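# Place the black pot upright inside the middle upper cabinet

## Task

Put the black pot, standing upright, on the floor (bottom surface) of the middle upper cabinet, pushed in deep enough that the cabinet doors would be able to close; disturb nothing else, and the pot must not topple or be left leaning, or the task fails.

## Robot and tools

ROBOT. A LinearBot: a base that can drive in any direction, a column about 1.7 m high, and a carriage that slides up and down it (lift_m). The carriage holds two identical six-joint arms, left and right, each ending in a two-finger gripper. Each arm base sits about 0.57 m + lift_m off the floor, and parts of the carriage hang roughly 0.15 m lower. A hand can reach 0.78 m from its shoulder but only about 0.38 m beneath its arm base. The hand is about 0.16 m long and 0.1 m wide (0.14 m when open). The wrist camera sticks out 0.11 m to one side of joint 6's axis. Fingertips narrow to about 0.005 m thick in the closing direction and 0.02 m across. Parked arm: joints 1 to 6 at 0, 0.05, 0.05, 1.45, 0, 0; then the robot is about 0.85 m wide by 0.65 m long. Cameras: carriage_camera looks ahead, tilted about 20 degrees down; left_wrist_camera and right_wrist_camera look out past the fingertips.

FRAMES. Base frame, metres: origin on the floor beneath the base centre, x ahead, y to the left, z up. left_hand and right_hand report, in this frame, the point between the finger pads; quat_wxyz rotates base axes into hand axes (hand z along the fingers, fingers open along hand y; pointing straight up with joints 1, 5, 6 at 0 gives (1, 0, 0, 0)). The odometry frame is the base frame as it was at scene start; base_odometry counts wheel turns only (slip looks like travel) and heading runs -3.142 to 3.142 rad, left positive. Hand readings tend to sit above the real hand, more so at long reach.

move. Optional keys: base, joints, speeds, min_time_s, cameras, blocking. With no action it just reports state, images and scene number. base holds exactly one relative command, an offset from where the base last measured itself: translate_m (metres, forward +, -2 to 2), strafe_m (metres, left +, -2 to 2) or rotate_rad (radians, counter-clockwise +, -6.3 to 6.3). joints is one flat object keyed by joint name, each value an absolute target: lift_m 0 to 1 m; for each side, left_joint1_rad/right_joint1_rad -2.617 to 3.054 (turn about vertical, 0 ahead, + to the left), joint2 0 to 3.141 (shoulder: 0 upper arm back and level, 1.57 vertical, 3.14 forward and level), joint3 0 to 3.141 (elbow: 0 folded, 3.14 straight), joint4 -1.57 to 1.57 (wrist pitch, + lifts fingertips), joint5 -1.57 to 1.57 (wrist yaw, + swings fingertips to the RIGHT), joint6 -2.094 to 2.094 (roll, + clockwise viewed from the forearm), left_gripper_m/right_gripper_m 0 to 0.093 m pad gap. Done tolerances: lift 0.004, joint1 0.02, joint2 0.105, joint3 0.06, joint4 0.04, joint5 0.025, joint6 0.02, gripper 0.004. speeds caps this action only: translate_m and strafe_m 0.02 to 0.5 m/s, rotate_rad 0.05 to 1.57 rad/s, lift_m 0.08 to 0.27 m/s (0.25 default); others default to the top. min_time_s, 0.1 to 8 s, is the shortest duration for arm and gripper motions; too short makes a fast lurch and possible overshoot of about 15 degrees, while 2 s or more keeps hand paths straighter. Moves end after at most 14 s (time_out). blocking true (default) returns once everything rests; false returns within about 0.5 s while motion continues. Unknown keys make a call invalid; out-of-range values are refused, and a refusal or an uncommanded stop cancels the remaining robot calls in that reply.

wait: seconds 0 to 10, plus cameras; returns state, early if motion ends. stop: brakes all running motions (not instantly; the base coasts). zoom_image: camera plus region [x0, y0, x1, y1] in pixels, origin top-left, at most 504 by 504, on the newest image. finished_scene: scene, this scene's number; irreversible, and nothing should follow it in the same reply after scene 1. Images are 672x504.

RESULTS. The move line reads done or the worst status. Statuses: moving, done, off_target (rested short, maybe still pushing), contact_stop, time_out, stopped, not_followed (a self-collision check blocked the arm's targets, shown as joint command not followed), limit_stop_at_motor_heat. on_its_own lists uncommanded behaviour; held at gives a target, not a reading. motor_effort is percent of max, + toward larger values, bracket = peak; a lift effort that drops as the lift lowers means a hand or load is resting on something. Joint torques follow joint order; joints 1 to 3 wrap at ±28 N m. Gripper readings on a hard grip show slightly narrower (up to 0.005 m) or wider (up to 0.002 m) than the object; 0.000 to 0.003 when closed empty. Release by commanding well above the reading.

CAUTIONS. Do not let the arms collide or squeeze each other, gripper included. A held 1 kg sags the hand 7 to 25 cm. Stretched or loaded arms overheat (MOTOR HOT at 75 °C; at 100 °C the arm goes limp for 30 to 60 s); park to cool. The robot tips more easily with the carriage high, arms extended, loads, pushes or sudden stops; watch for hand z rising unprompted. The base does not sense arm contact, and arms have no contact stop. Back off about 0.2 m after a contact_stop. With joint2 below 0.8, swinging joint1 outward 0.5 rad or more can hit the column. Avoid drops, throws, hard hits, slams and letting objects fall; a thinking pause lets the scene run on. Loose objects may get nudged occasionally.

Each tool is called after "Call:" as a command line: name --argument value for each argument, lists and objects as JSON in quotes; but a table of rows of numbers goes row by row, as --pt "numbers of a row", without its own name.

## Session

Call:
move

Scene clock: 0.00 s.
Joint torques (N m): no reading
base_odometry: x=+0.000 y=+0.000 heading=+0.000
base_status: not commanded
joint_positions: lift_m=+0.300 left_joint1_rad=+0.011 left_joint2_rad=+0.066 left_joint3_rad=+0.024 left_joint4_rad=+1.484 left_joint5_rad=+0.006 left_joint6_rad=-0.041 left_gripper_m=+0.09396 right_joint1_rad=+0.001 right_joint2_rad=+0.046 right_joint3_rad=+0.056 right_joint4_rad=+1.494 right_joint5_rad=+0.030 right_joint6_rad=+0.014 right_gripper_m=+0.09396
joint_status: not commanded
motor_effort: lift_m=+23 drive_wheels=-3
left_hand: x=+0.2583 y=+0.3029 z=+1.3008 quat_wxyz=(+0.998, +0.001, +0.064, -0.015) (m; base frame)
right_hand: x=+0.2398 y=-0.3087 z=+1.3097 quat_wxyz=(+0.999, +0.015, +0.033, +0.007) (m; base frame)
pictures: carriage_camera, left_wrist_camera, right_wrist_camera

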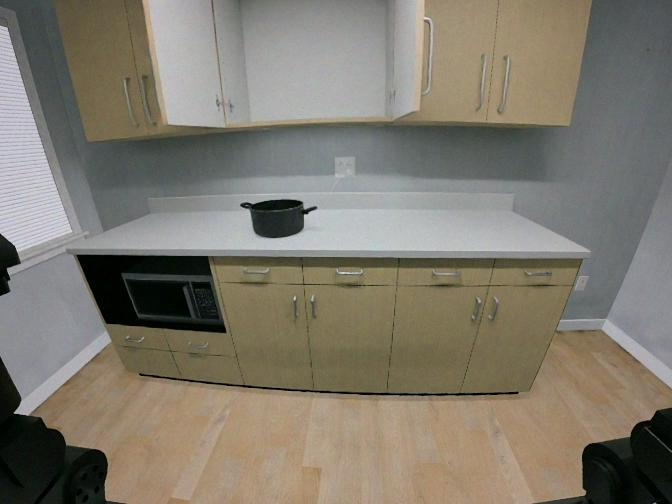

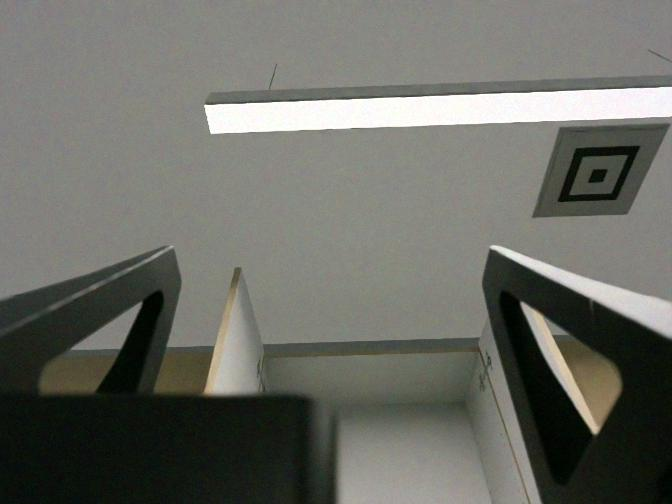

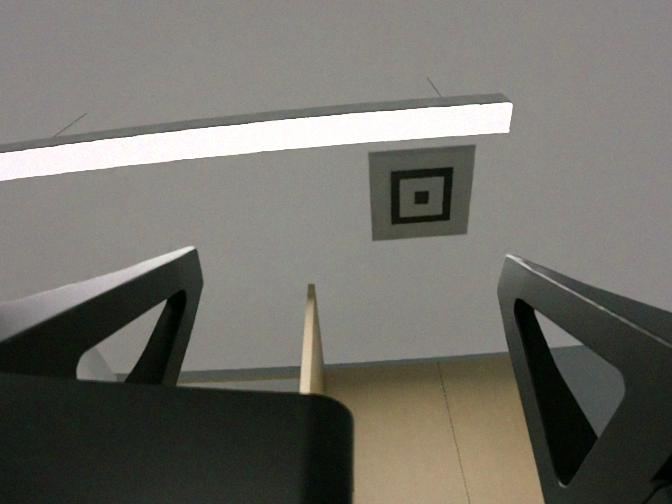

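Call:
zoom_image --camera "carriage_camera" --region '[220, 180, 340, 250]'

Call:
zoom_image --camera "carriage_camera" --region '[100, 0, 500, 220]'

Scaled by 4.200 from the camera's 672x504 image, which has a finer 960x720 frame.

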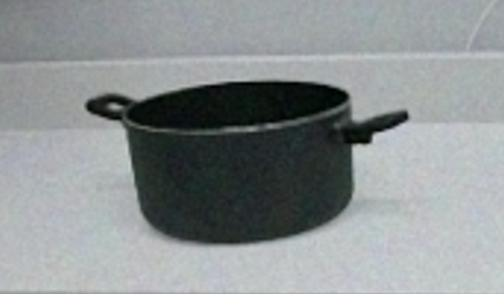

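Scaled by 1.260 from the camera's 672x504 image, which has a finer 960x720 frame.

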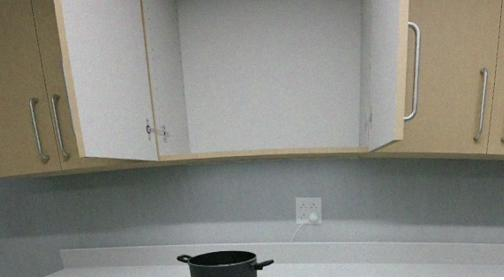

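Call:
move --joints '{"left_joint1_rad":0,"left_joint2_rad":1.2,"left_joint3_rad":1.2,"left_joint4_rad":0.0,"right_joint1_rad":0,"right_joint2_rad":1.2,"right_joint3_rad":1.9,"right_joint4_rad":-0.7,"left_joint6_rad":0,"right_joint5_rad":0}' --cameras '["all"]'

Scene clock: 7.37 s.
Joint torques (N m): left_arm=[-0.88 -5.09 9.78 2.43 0.03 0.14] | right_arm=[-0.1 -1.54 6.68 1.99 -0.19 0]
move: done
base_odometry: x=+0.000 y=+0.000 heading=+0.000
base_status: not commanded
joint_positions: lift_m=+0.300 left_joint1_rad=+0.008 left_joint2_rad=+1.200 left_joint3_rad=+1.168 left_joint4_rad=+0.001 left_joint5_rad=+0.006 left_joint6_rad=-0.011 left_gripper_m=+0.09396 right_joint1_rad=+0.001 right_joint2_rad=+1.197 right_joint3_rad=+1.874 right_joint4_rad=-0.696 right_joint5_rad=+0.015 right_joint6_rad=+0.014 right_gripper_m=+0.09396
joint_status: all done
motor_effort: lift_m=+23(23) drive_wheels=-2(3)
left_hand: x=+0.6418 y=+0.3059 z=+1.2779 quat_wxyz=(+0.696, -0.005, +0.718, -0.003) (m; base frame)
right_hand: x=+0.5476 y=-0.3058 z=+1.4289 quat_wxyz=(+0.700, +0.010, +0.714, +0.000) (m; base frame)
pictures: carriage_camera, left_wrist_camera, right_wrist_camera

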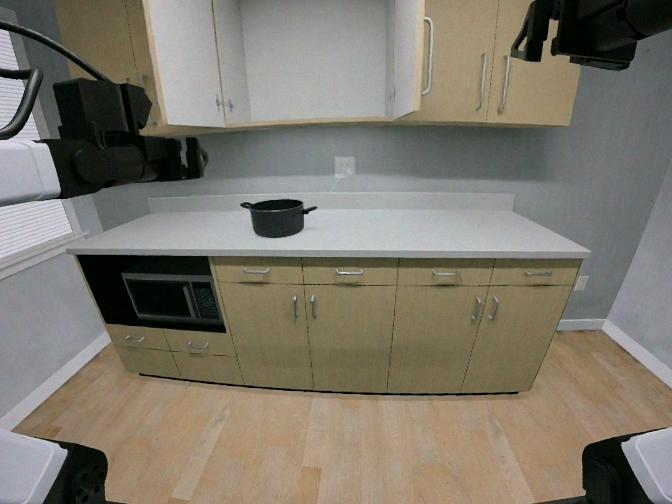

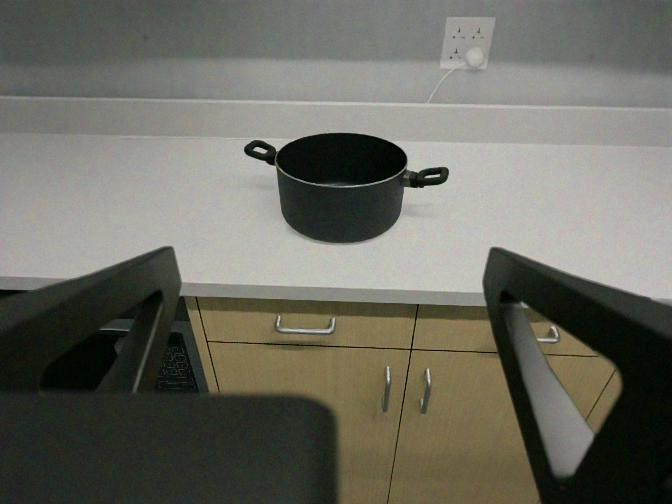

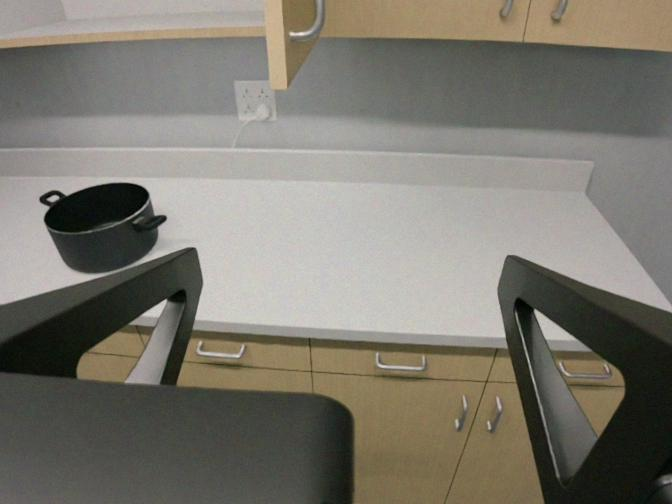

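Call:
move --joints '{"left_joint2_rad":1.6,"left_joint3_rad":0.8,"left_joint4_rad":0.8,"right_joint2_rad":1.7,"right_joint3_rad":1.7,"right_joint4_rad":0.0}' --cameras '["carriage_camera"]'

Call:
move --joints '{"left_joint2_rad":1.6,"left_joint3_rad":0.8,"left_joint4_rad":0.0,"right_joint2_rad":1.2,"right_joint3_rad":0.6,"right_joint4_rad":0.6}' --cameras '["carriage_camera"]'

Call:
move --joints '{"left_joint2_rad":1.0,"left_joint3_rad":0.6,"left_joint4_rad":0.4,"left_joint6_rad":-1.57,"right_joint1_rad":0.4,"right_joint2_rad":1.2,"right_joint3_rad":0.7,"right_joint4_rad":0.5,"right_joint5_rad":0.4}' --cameras '["all"]'

Scene clock: 11.10 s.
Joint torques (N m): left_arm=[-0.79 -8.43 6.02 2.77 0.03 0.16] | right_arm=[-0.18 -11.67 7.13 2.21 -0.18 -0.02]
move: done
base_odometry: x=+0.000 y=+0.000 heading=+0.000
base_status: not commanded
joint_positions: lift_m=+0.300 left_joint1_rad=+0.008 left_joint2_rad=+1.600 left_joint3_rad=+0.802 left_joint4_rad=+0.768 left_joint5_rad=+0.006 left_joint6_rad=-0.011 left_gripper_m=+0.09396 right_joint1_rad=+0.001 right_joint2_rad=+1.720 right_joint3_rad=+1.694 right_joint4_rad=-0.020 right_joint5_rad=+0.014 right_joint6_rad=+0.014 right_gripper_m=+0.09396
joint_status: all done
motor_effort: lift_m=+23(23) drive_wheels=-1(4)
left_hand: x=+0.7122 y=+0.3065 z=+1.1105 quat_wxyz=(+0.696, -0.005, +0.718, -0.003) (m; base frame)
right_hand: x=+0.7760 y=-0.3055 z=+1.2911 quat_wxyz=(+0.691, +0.010, +0.723, +0.000) (m; base frame)
pictures: carriage_camera

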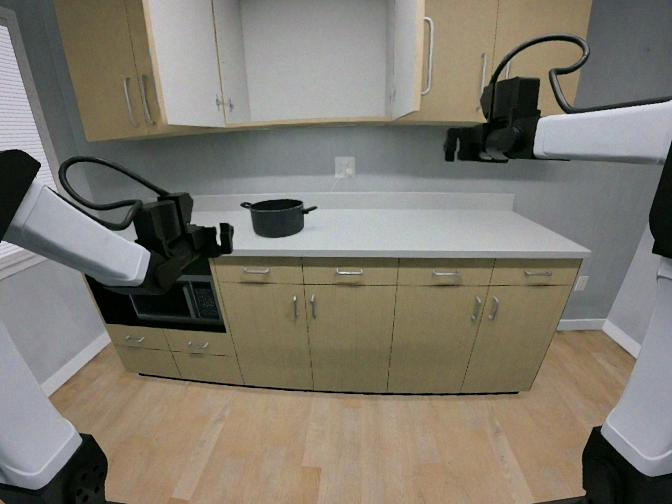

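Scene clock: 12.83 s.
Joint torques (N m): left_arm=[-0.87 -8.03 5.78 2 0.04 0.14] | right_arm=[-0.13 -6.16 6 2.22 -0.17 -0.02]
move: done
base_odometry: x=+0.000 y=+0.000 heading=+0.000
base_status: not commanded
joint_positions: lift_m=+0.300 left_joint1_rad=+0.008 left_joint2_rad=+1.600 left_joint3_rad=+0.802 left_joint4_rad=+0.004 left_joint5_rad=+0.006 left_joint6_rad=-0.011 left_gripper_m=+0.09396 right_joint1_rad=+0.001 right_joint2_rad=+1.218 right_joint3_rad=+0.607 right_joint4_rad=+0.580 right_joint5_rad=+0.014 right_joint6_rad=+0.014 right_gripper_m=+0.09396
joint_status: all done
motor_effort: lift_m=+23(23) drive_wheels=-1(3)
left_hand: x=+0.6382 y=+0.3059 z=+0.9411 quat_wxyz=(+0.379, -0.008, +0.925, -0.003) (m; base frame)
right_hand: x=+0.6344 y=-0.3055 z=+1.1365 quat_wxyz=(+0.696, +0.010, +0.718, +0.000) (m; base frame)
pictures: carriage_camera

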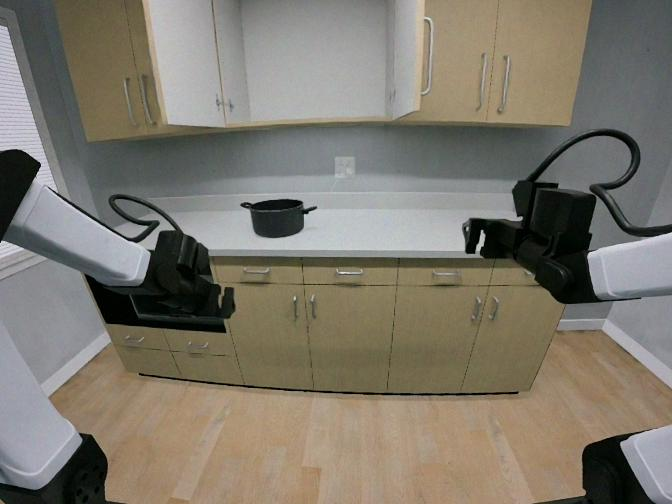

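Scene clock: 14.40 s.
Joint torques (N m): left_arm=[-0.87 -4.38 6.52 2.78 0.03 -0.03] | right_arm=[0.29 -6.17 9.1 1.92 0.16 -0.02]
move: done
base_odometry: x=+0.000 y=+0.000 heading=+0.000
base_status: not commanded
joint_positions: lift_m=+0.300 left_joint1_rad=+0.008 left_joint2_rad=+1.010 left_joint3_rad=+0.604 left_joint4_rad=+0.369 left_joint5_rad=+0.006 left_joint6_rad=-1.558 left_gripper_m=+0.09398 right_joint1_rad=+0.395 right_joint2_rad=+1.218 right_joint3_rad=+0.667 right_joint4_rad=+0.502 right_joint5_rad=+0.384 right_joint6_rad=+0.014 right_gripper_m=+0.09396
joint_status: all done
motor_effort: lift_m=+23(23) drive_wheels=-1(2)
left_hand: x=+0.5988 y=+0.3055 z=+1.1604 quat_wxyz=(+0.494, -0.507, +0.512, -0.487) (m; base frame)
right_hand: x=+0.6206 y=-0.2081 z=+1.1471 quat_wxyz=(+0.691, -0.005, +0.723, +0.002) (m; base frame)
pictures: carriage_camera, left_wrist_camera, right_wrist_camera

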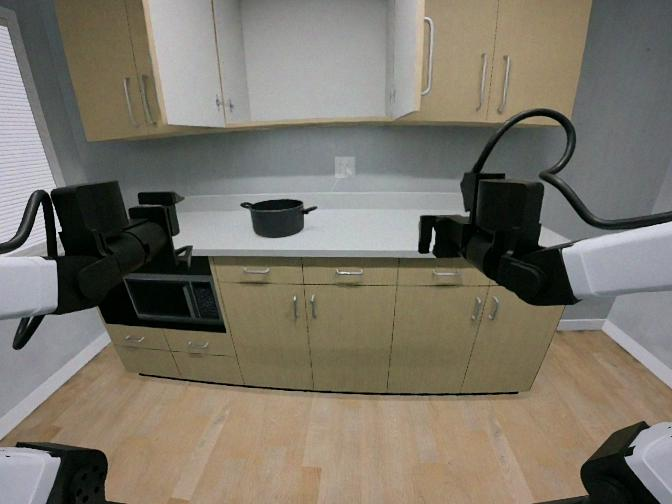

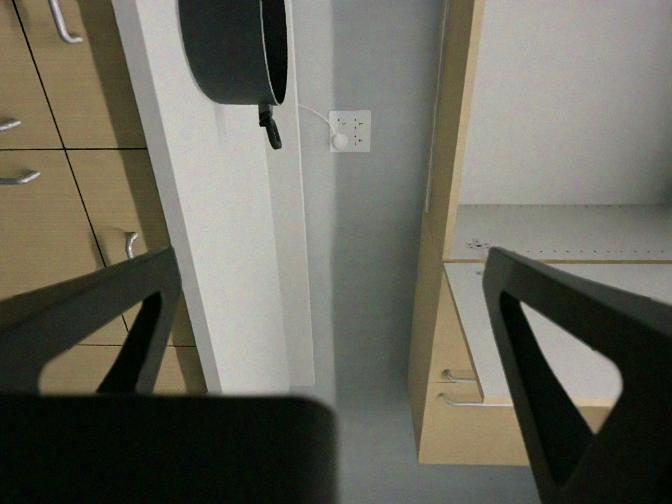

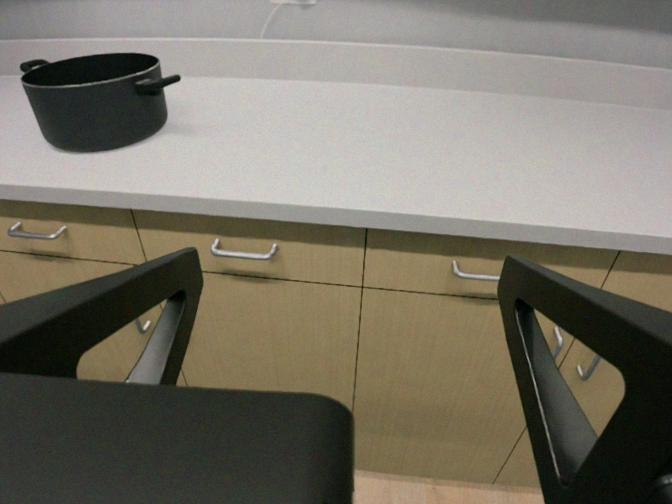

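Call:
move --joints '{"left_joint1_rad":-0.4,"left_joint2_rad":1.6,"left_joint3_rad":0.8,"left_joint4_rad":0.8,"left_joint5_rad":-0.4,"left_joint6_rad":0,"left_gripper_m":0,"right_joint1_rad":0.4,"right_joint2_rad":1.2,"right_joint3_rad":1.2,"right_joint4_rad":0,"right_joint5_rad":0.4,"right_gripper_m":0}' --cameras '["all"]'

Call:
zoom_image --camera "carriage_camera" --region '[200, 80, 480, 290]'

Call:
zoom_image --camera "left_wrist_camera" --region '[180, 180, 500, 420]'

Call:
zoom_image --camera "right_wrist_camera" --region '[180, 180, 500, 420]'

Scene clock: 22.70 s.
Joint torques (N m): left_arm=[-0.47 -8.23 8.62 2.72 -0.1 0.15] | right_arm=[0.27 -5.39 8.77 1.93 0.16 0]
move: done
base_odometry: x=+0.000 y=+0.000 heading=+0.000
base_status: not commanded
joint_positions: lift_m=+0.300 left_joint1_rad=-0.396 left_joint2_rad=+1.599 left_joint3_rad=+0.772 left_joint4_rad=+0.769 left_joint5_rad=-0.387 left_joint6_rad=-0.013 left_gripper_m=+0.00023 right_joint1_rad=+0.395 right_joint2_rad=+1.209 right_joint3_rad=+1.171 right_joint4_rad=+0.003 right_joint5_rad=+0.386 right_joint6_rad=+0.014 right_gripper_m=+0.00026
joint_status: all done
motor_effort: lift_m=+23(23) drive_wheels=-1(3)
left_hand: x=+0.6836 y=+0.1818 z=+1.0981 quat_wxyz=(+0.688, +0.007, +0.726, +0.000) (m; base frame)
right_hand: x=+0.6251 y=-0.2066 z=+1.2770 quat_wxyz=(+0.696, -0.003, +0.718, +0.003) (m; base frame)
pictures: carriage_camera, left_wrist_camera, right_wrist_camera

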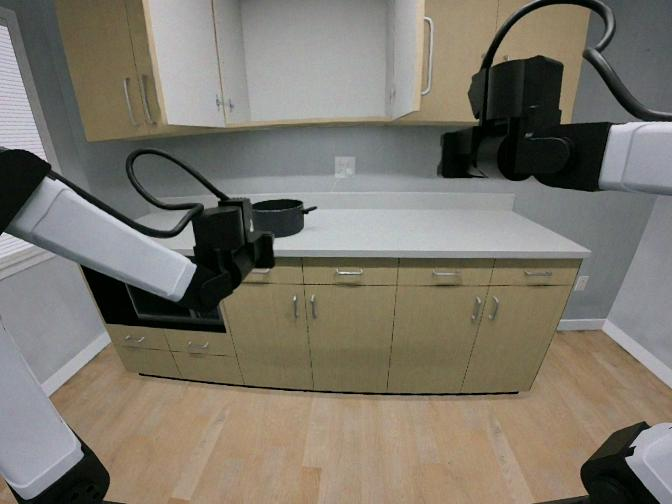

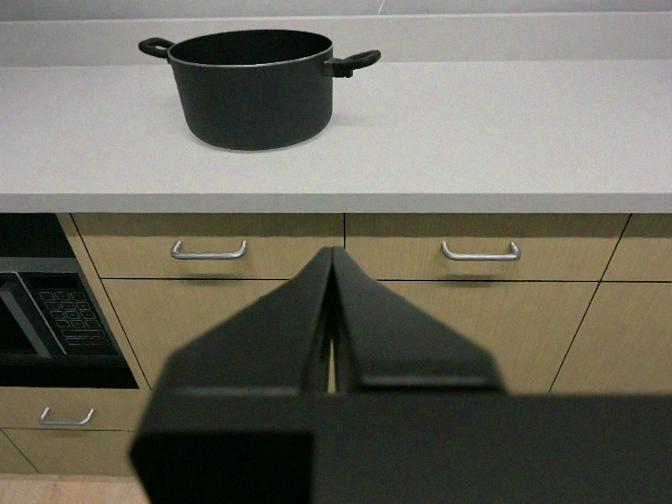

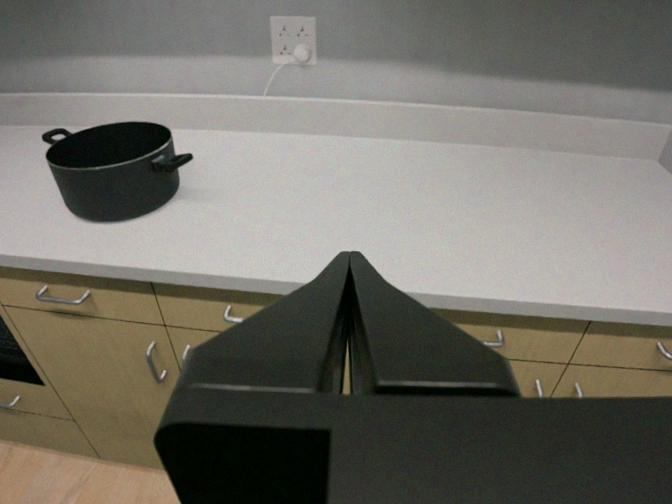

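Scaled by 1.800 from the camera's 672x504 image, which has a finer 960x720 frame.

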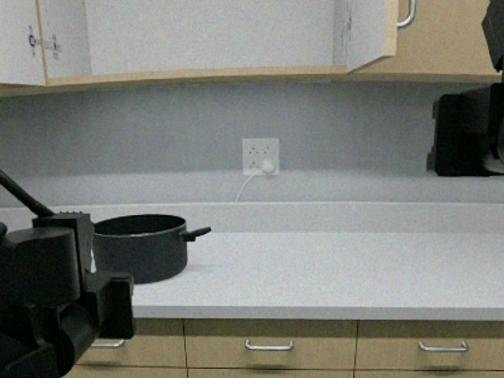

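Scaled by 1.575 from the camera's 672x504 image, which has a finer 960x720 frame.

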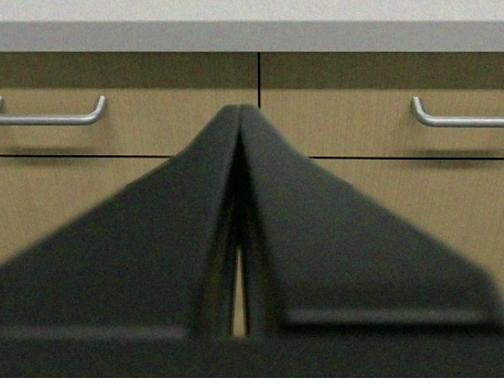

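Scaled by 1.575 from the camera's 672x504 image, which has a finer 960x720 frame.

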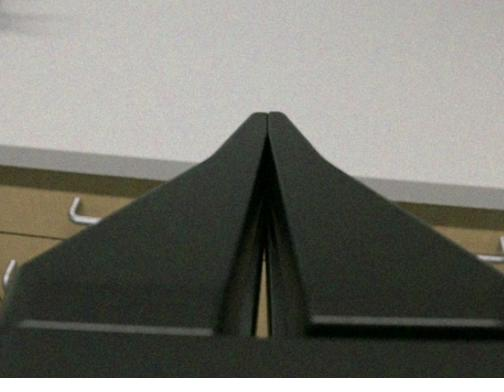

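Call:
move --joints '{"lift_m":0.45}' --cameras '["all"]'

Call:
zoom_image --camera "left_wrist_camera" --region '[100, 80, 420, 320]'

Call:
zoom_image --camera "carriage_camera" --region '[200, 140, 480, 350]'

Scene clock: 25.17 s.
Joint torques (N m): left_arm=[-0.47 -8.76 7.84 2.52 -0.08 0.15] | right_arm=[0.27 -5.26 8.38 2 0.15 0.01]
move: done
base_odometry: x=+0.000 y=+0.000 heading=+0.000
base_status: not commanded
joint_positions: lift_m=+0.450 left_joint1_rad=-0.396 left_joint2_rad=+1.604 left_joint3_rad=+0.781 left_joint4_rad=+0.787 left_joint5_rad=-0.390 left_joint6_rad=-0.011 left_gripper_m=+0.00023 right_joint1_rad=+0.395 right_joint2_rad=+1.209 right_joint3_rad=+1.177 right_joint4_rad=-0.003 right_joint5_rad=+0.387 right_joint6_rad=+0.014 right_gripper_m=+0.00026
joint_status: all done
motor_effort: lift_m=+23(28) drive_wheels=-3(3)
left_hand: x=+0.6856 y=+0.1814 z=+1.2541 quat_wxyz=(+0.695, +0.003, +0.719, -0.001) (m; base frame)
right_hand: x=+0.6249 y=-0.2068 z=+1.4284 quat_wxyz=(+0.696, -0.003, +0.718, +0.003) (m; base frame)
pictures: carriage_camera, left_wrist_camera, right_wrist_camera

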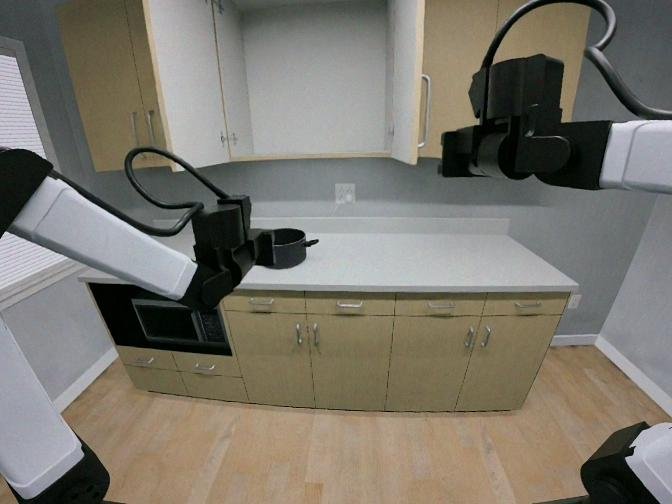

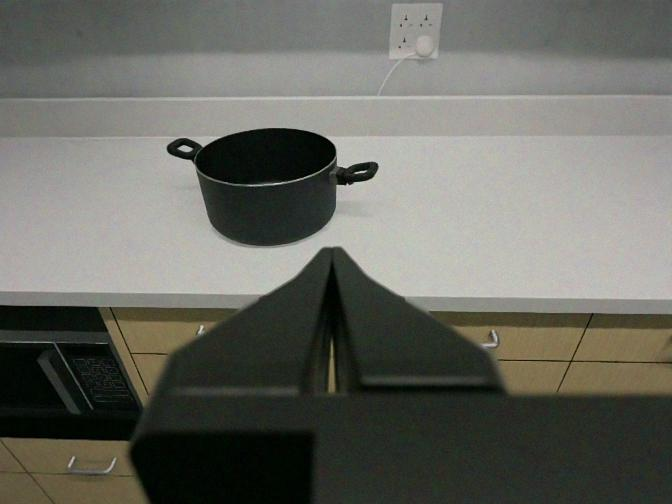

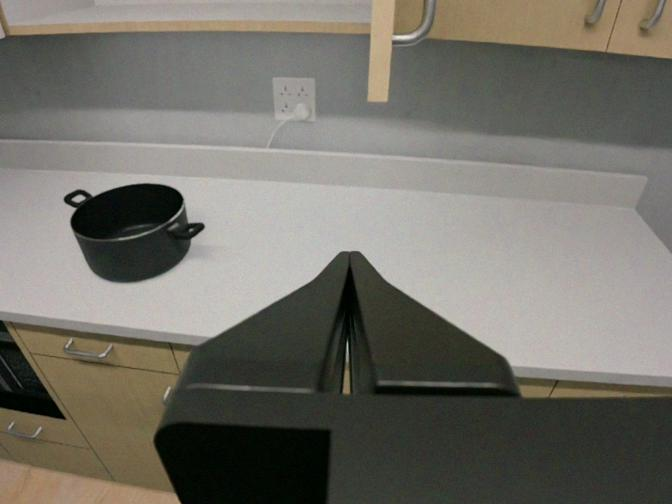

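Scaled by 1.575 from the camera's 672x504 image, which has a finer 960x720 frame.

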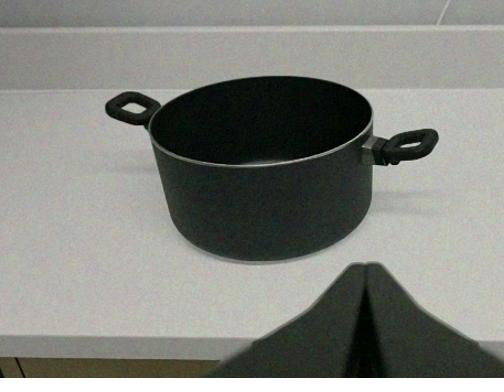

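Scaled by 1.800 from the camera's 672x504 image, which has a finer 960x720 frame.

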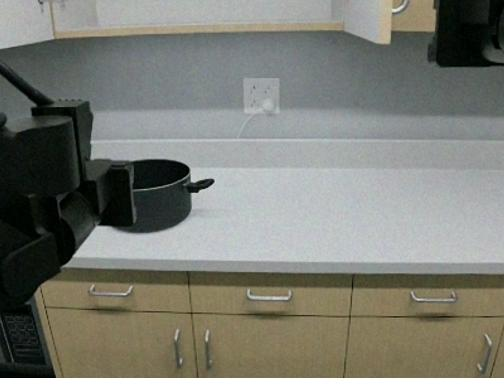

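Call:
move --base '{"strafe_m":0.31}' --speeds '{"strafe_m":0.25}' --joints '{"left_gripper_m":0.093,"right_gripper_m":0.093}'

Call:
move --base '{"translate_m":0.2}' --joints '{"lift_m":0.5}' --cameras '["all"]'

Scene clock: 34.63 s.
Joint torques (N m): left_arm=[-0.31 -8.73 7.86 2.51 -0.05 0.13] | right_arm=[0.09 -5.41 8.43 2 0.13 0.01]
move: done
base_odometry: x=+0.000 y=+0.310 heading=+0.000
base_status: done
joint_positions: lift_m=+0.450 left_joint1_rad=-0.397 left_joint2_rad=+1.604 left_joint3_rad=+0.781 left_joint4_rad=+0.787 left_joint5_rad=-0.392 left_joint6_rad=-0.010 left_gripper_m=+0.09287 right_joint1_rad=+0.397 right_joint2_rad=+1.209 right_joint3_rad=+1.177 right_joint4_rad=-0.003 right_joint5_rad=+0.389 right_joint6_rad=+0.014 right_gripper_m=+0.09289
joint_status: all done
motor_effort: lift_m=+23(23) drive_wheels=-4(9)
left_hand: x=+0.6855 y=+0.1812 z=+1.2541 quat_wxyz=(+0.695, +0.003, +0.719, -0.001) (m; base frame)
right_hand: x=+0.6247 y=-0.2065 z=+1.4284 quat_wxyz=(+0.696, -0.002, +0.718, +0.003) (m; base frame)
pictures: none

Scene clock: 36.70 s.
Joint torques (N m): left_arm=[-0.28 -8.72 7.69 2.46 -0.03 0.14] | right_arm=[0.05 -4.83 8.17 2 0.12 -0.01]
move: done
base_odometry: x=+0.200 y=+0.310 heading=+0.001
base_status: done
joint_positions: lift_m=+0.500 left_joint1_rad=-0.397 left_joint2_rad=+1.604 left_joint3_rad=+0.782 left_joint4_rad=+0.791 left_joint5_rad=-0.393 left_joint6_rad=-0.010 left_gripper_m=+0.09287 right_joint1_rad=+0.398 right_joint2_rad=+1.204 right_joint3_rad=+1.180 right_joint4_rad=-0.004 right_joint5_rad=+0.390 right_joint6_rad=+0.014 right_gripper_m=+0.09289
joint_status: all done
motor_effort: lift_m=+23(28) drive_wheels=-6(12)
left_hand: x=+0.6858 y=+0.1814 z=+1.3056 quat_wxyz=(+0.697, +0.002, +0.717, -0.001) (m; base frame)
right_hand: x=+0.6232 y=-0.2070 z=+1.4815 quat_wxyz=(+0.698, -0.002, +0.716, +0.004) (m; base frame)
pictures: carriage_camera, left_wrist_camera, right_wrist_camera

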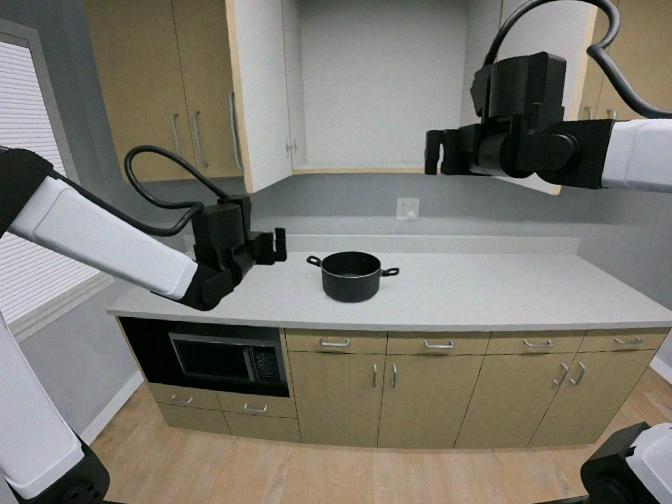

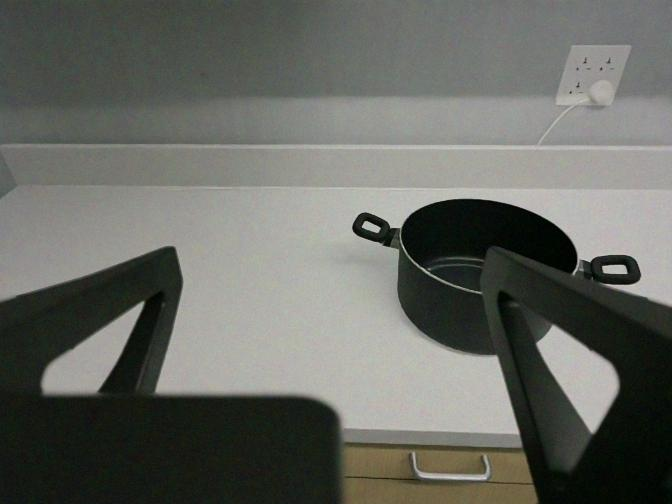

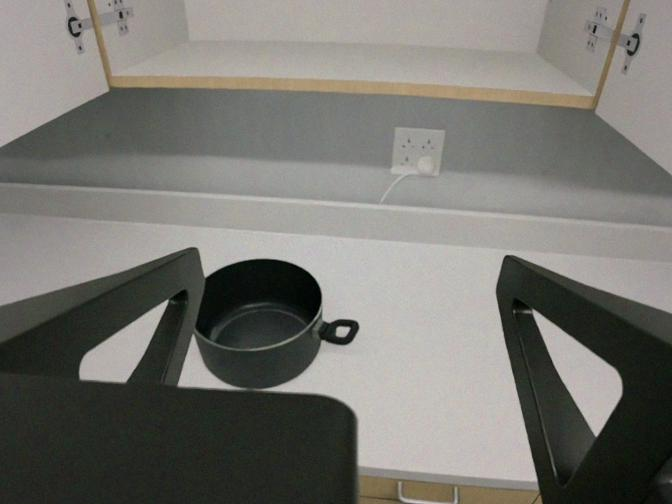

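Call:
move --base '{"rotate_rad":-0.015}' --joints '{"lift_m":0.55,"left_joint1_rad":-0.4486,"left_joint2_rad":2.3588,"left_joint3_rad":1.8777,"left_joint4_rad":-0.5474,"left_joint5_rad":-0.4165,"left_joint6_rad":-0.5906,"right_joint1_rad":0.306,"right_joint2_rad":2.5142,"right_joint3_rad":2.1348,"right_joint4_rad":-0.521,"right_joint5_rad":0.0286,"right_joint6_rad":0.036}' --min_time_s 2.5 --cameras '["all"]'

Scene clock: 52.23 s.
Joint torques (N m): left_arm=[-0.66 -15.05 8.8 1.51 -0.32 -0.1] | right_arm=[-0.53 -15.65 8.81 1.39 -0.17 0.14]
move: done
base_odometry: x=+0.200 y=+0.310 heading=-0.013
base_status: done
joint_positions: lift_m=+0.550 left_joint1_rad=-0.442 left_joint2_rad=+2.353 left_joint3_rad=+1.848 left_joint4_rad=-0.540 left_joint5_rad=-0.402 left_joint6_rad=-0.579 left_gripper_m=+0.09287 right_joint1_rad=+0.311 right_joint2_rad=+2.510 right_joint3_rad=+2.101 right_joint4_rad=-0.516 right_joint5_rad=+0.044 right_joint6_rad=+0.023 right_gripper_m=+0.09290
joint_status: all done
motor_effort: lift_m=+23(29) drive_wheels=-6(8)
left_hand: x=+0.7644 y=+0.1221 z=+1.1563 quat_wxyz=(+0.317, -0.116, +0.940, +0.044) (m; base frame)
right_hand: x=+0.8256 y=-0.1175 z=+1.1530 quat_wxyz=(+0.316, -0.129, +0.939, +0.032) (m; base frame)
pictures: carriage_camera, left_wrist_camera, right_wrist_camera

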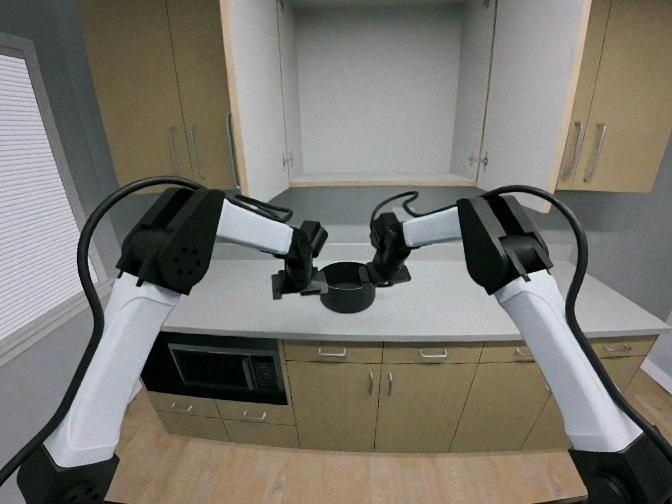

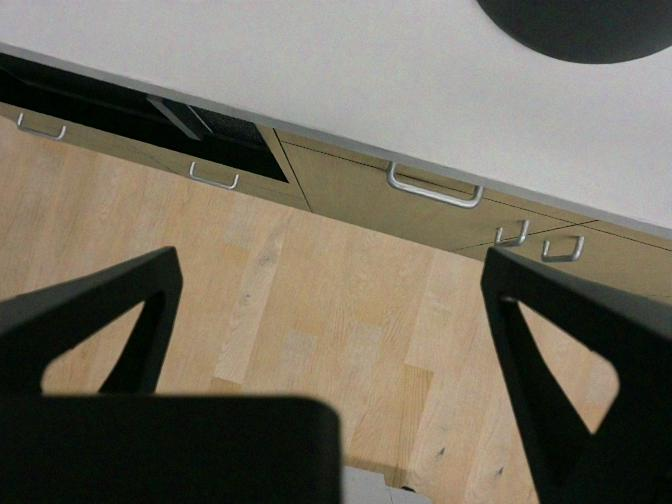

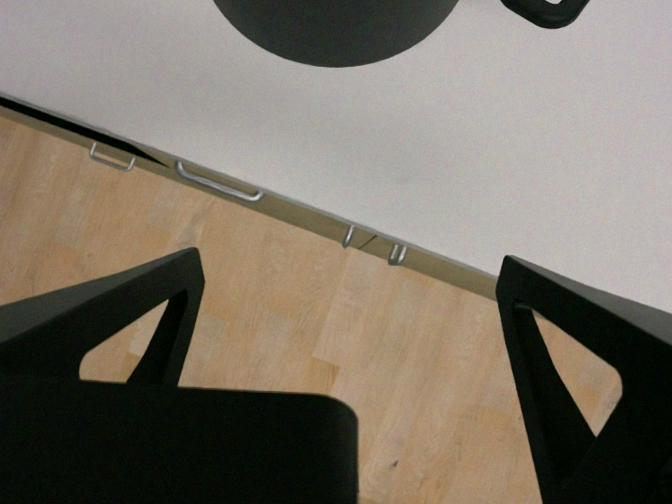

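Call:
move --base '{"translate_m":0.2}' --speeds '{"translate_m":0.2}' --cameras '["all"]'

Scene clock: 55.50 s.
Joint torques (N m): left_arm=[-0.42 -15.2 8.72 1.54 -0.31 -0.09] | right_arm=[-0.24 -15.62 8.65 1.44 -0.15 0.14]
move: done
base_odometry: x=+0.400 y=+0.307 heading=-0.014
base_status: done
joint_positions: lift_m=+0.550 left_joint1_rad=-0.445 left_joint2_rad=+2.355 left_joint3_rad=+1.849 left_joint4_rad=-0.545 left_joint5_rad=-0.405 left_joint6_rad=-0.580 left_gripper_m=+0.09287 right_joint1_rad=+0.308 right_joint2_rad=+2.511 right_joint3_rad=+2.103 right_joint4_rad=-0.521 right_joint5_rad=+0.042 right_joint6_rad=+0.023 right_gripper_m=+0.09290
joint_status: not commanded
motor_effort: lift_m=+23(23) drive_wheels=-6(13)
left_hand: x=+0.7632 y=+0.1215 z=+1.1553 quat_wxyz=(+0.315, -0.115, +0.941, +0.046) (m; base frame)
right_hand: x=+0.8255 y=-0.1194 z=+1.1524 quat_wxyz=(+0.314, -0.128, +0.940, +0.032) (m; base frame)
pictures: carriage_camera, left_wrist_camera, right_wrist_camera

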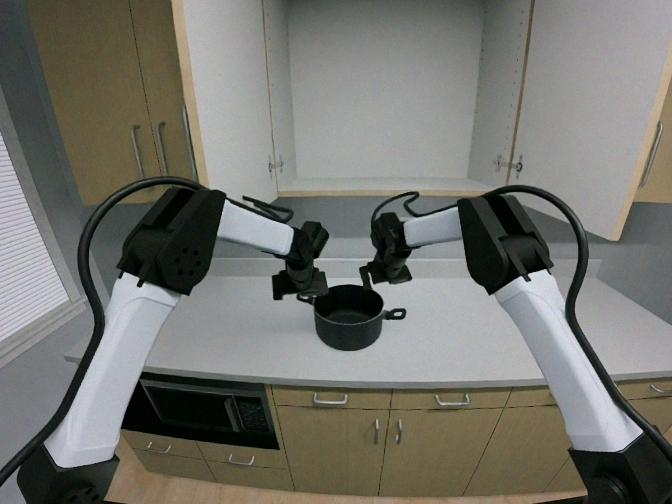

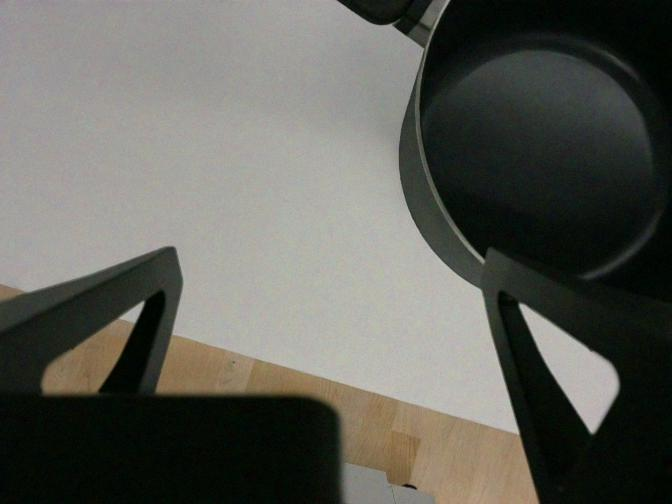

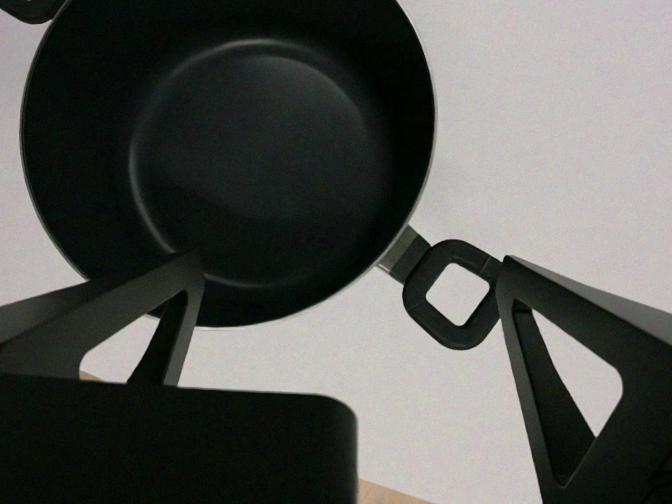

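Call:
move --base '{"strafe_m":-0.022}' --speeds '{"strafe_m":0.05}'

Call:
move --base '{"translate_m":0.085}' --speeds '{"translate_m":0.15}' --joints '{"lift_m":0.51}' --cameras '["all"]'

Scene clock: 59.50 s.
Joint torques (N m): left_arm=[-0.29 -15.24 8.8 1.54 -0.3 -0.1] | right_arm=[-0.08 -15.68 8.77 1.44 -0.14 0.15]
move: done
base_odometry: x=+0.400 y=+0.286 heading=-0.014
base_status: done
joint_positions: lift_m=+0.550 left_joint1_rad=-0.447 left_joint2_rad=+2.355 left_joint3_rad=+1.849 left_joint4_rad=-0.546 left_joint5_rad=-0.406 left_joint6_rad=-0.580 left_gripper_m=+0.09287 right_joint1_rad=+0.305 right_joint2_rad=+2.511 right_joint3_rad=+2.103 right_joint4_rad=-0.521 right_joint5_rad=+0.041 right_joint6_rad=+0.024 right_gripper_m=+0.09290
joint_status: not commanded
motor_effort: lift_m=+23(23) drive_wheels=-4(9)
left_hand: x=+0.7627 y=+0.1207 z=+1.1552 quat_wxyz=(+0.315, -0.114, +0.941, +0.046) (m; base frame)
right_hand: x=+0.8260 y=-0.1213 z=+1.1524 quat_wxyz=(+0.314, -0.126, +0.940, +0.032) (m; base frame)
pictures: none

Scene clock: 61.07 s.
Joint torques (N m): left_arm=[-0.25 -17.01 7.83 1.65 -0.28 -0.1] | right_arm=[0.08 -17.44 7.9 1.52 -0.12 0.14]
move: done
base_odometry: x=+0.485 y=+0.284 heading=-0.015
base_status: done
joint_positions: lift_m=+0.510 left_joint1_rad=-0.447 left_joint2_rad=+2.372 left_joint3_rad=+1.859 left_joint4_rad=-0.557 left_joint5_rad=-0.407 left_joint6_rad=-0.580 left_gripper_m=+0.09287 right_joint1_rad=+0.305 right_joint2_rad=+2.528 right_joint3_rad=+2.114 right_joint4_rad=-0.530 right_joint5_rad=+0.040 right_joint6_rad=+0.024 right_gripper_m=+0.09290
joint_status: all done
motor_effort: lift_m=+22(22) drive_wheels=+0(12)
left_hand: x=+0.7617 y=+0.1215 z=+1.1085 quat_wxyz=(+0.308, -0.113, +0.943, +0.051) (m; base frame)
right_hand: x=+0.8254 y=-0.1208 z=+1.1055 quat_wxyz=(+0.307, -0.127, +0.942, +0.032) (m; base frame)
pictures: carriage_camera, left_wrist_camera, right_wrist_camera

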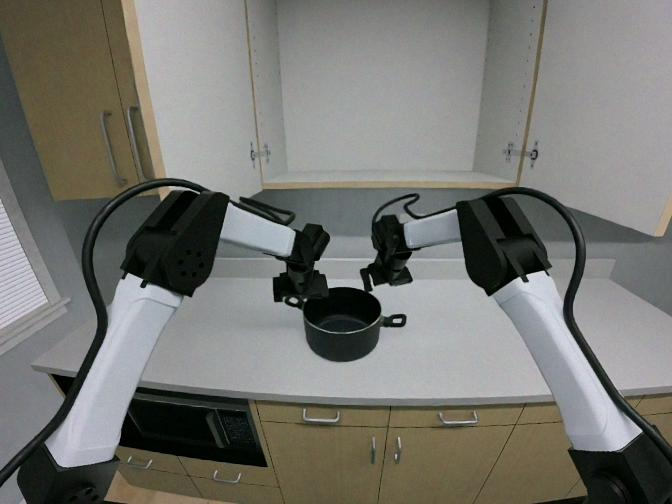

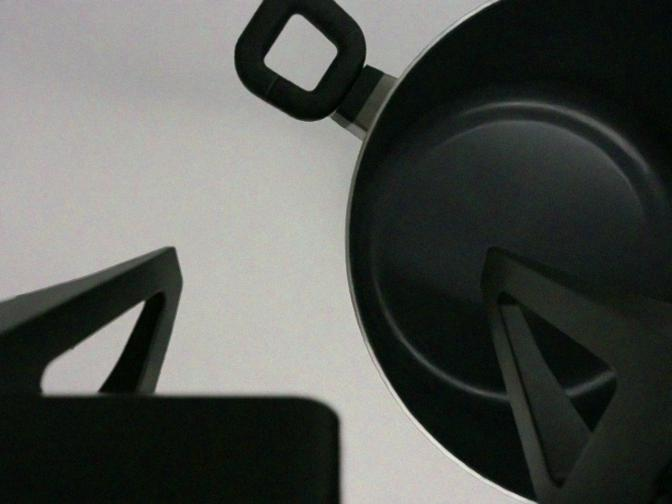

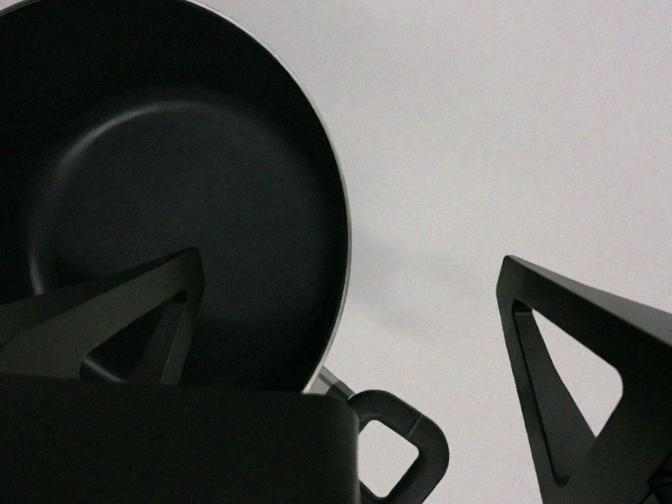

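Call:
move --joints '{"lift_m":0.45}' --speeds '{"lift_m":0.1}' --cameras '["all"]'

Scene clock: 64.33 s.
Joint torques (N m): left_arm=[-0.28 -17.18 7.69 1.64 -0.28 -0.08] | right_arm=[-0.02 -17.73 7.73 1.46 -0.09 0.13]
move: done
base_odometry: x=+0.485 y=+0.284 heading=-0.015
base_status: not commanded
joint_positions: lift_m=+0.450 left_joint1_rad=-0.447 left_joint2_rad=+2.374 left_joint3_rad=+1.861 left_joint4_rad=-0.558 left_joint5_rad=-0.408 left_joint6_rad=-0.580 left_gripper_m=+0.09287 right_joint1_rad=+0.305 right_joint2_rad=+2.530 right_joint3_rad=+2.116 right_joint4_rad=-0.529 right_joint5_rad=+0.040 right_joint6_rad=+0.024 right_gripper_m=+0.09290
joint_status: all done
motor_effort: lift_m=+22(22) drive_wheels=-6(6)
left_hand: x=+0.7620 y=+0.1214 z=+1.0481 quat_wxyz=(+0.307, -0.113, +0.943, +0.052) (m; base frame)
right_hand: x=+0.8259 y=-0.1207 z=+1.0450 quat_wxyz=(+0.308, -0.127, +0.942, +0.032) (m; base frame)
pictures: carriage_camera, left_wrist_camera, right_wrist_camera

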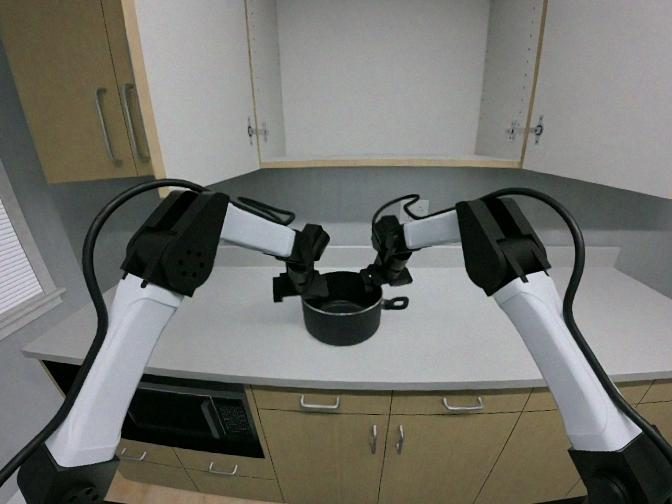

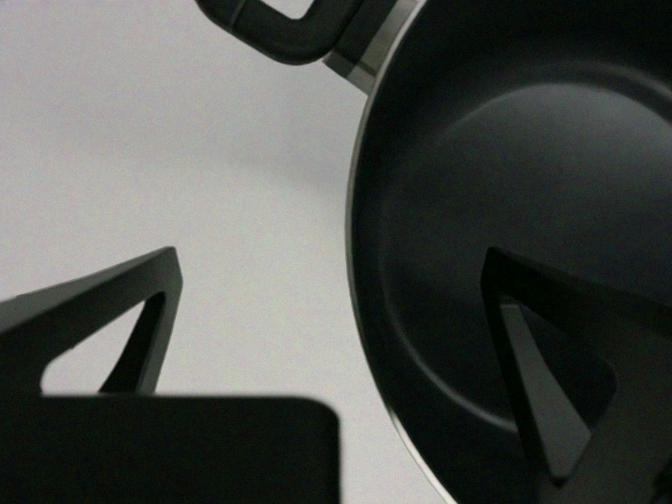

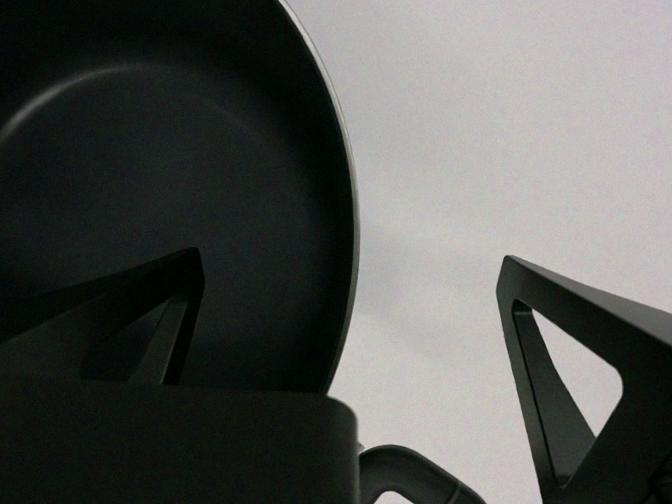

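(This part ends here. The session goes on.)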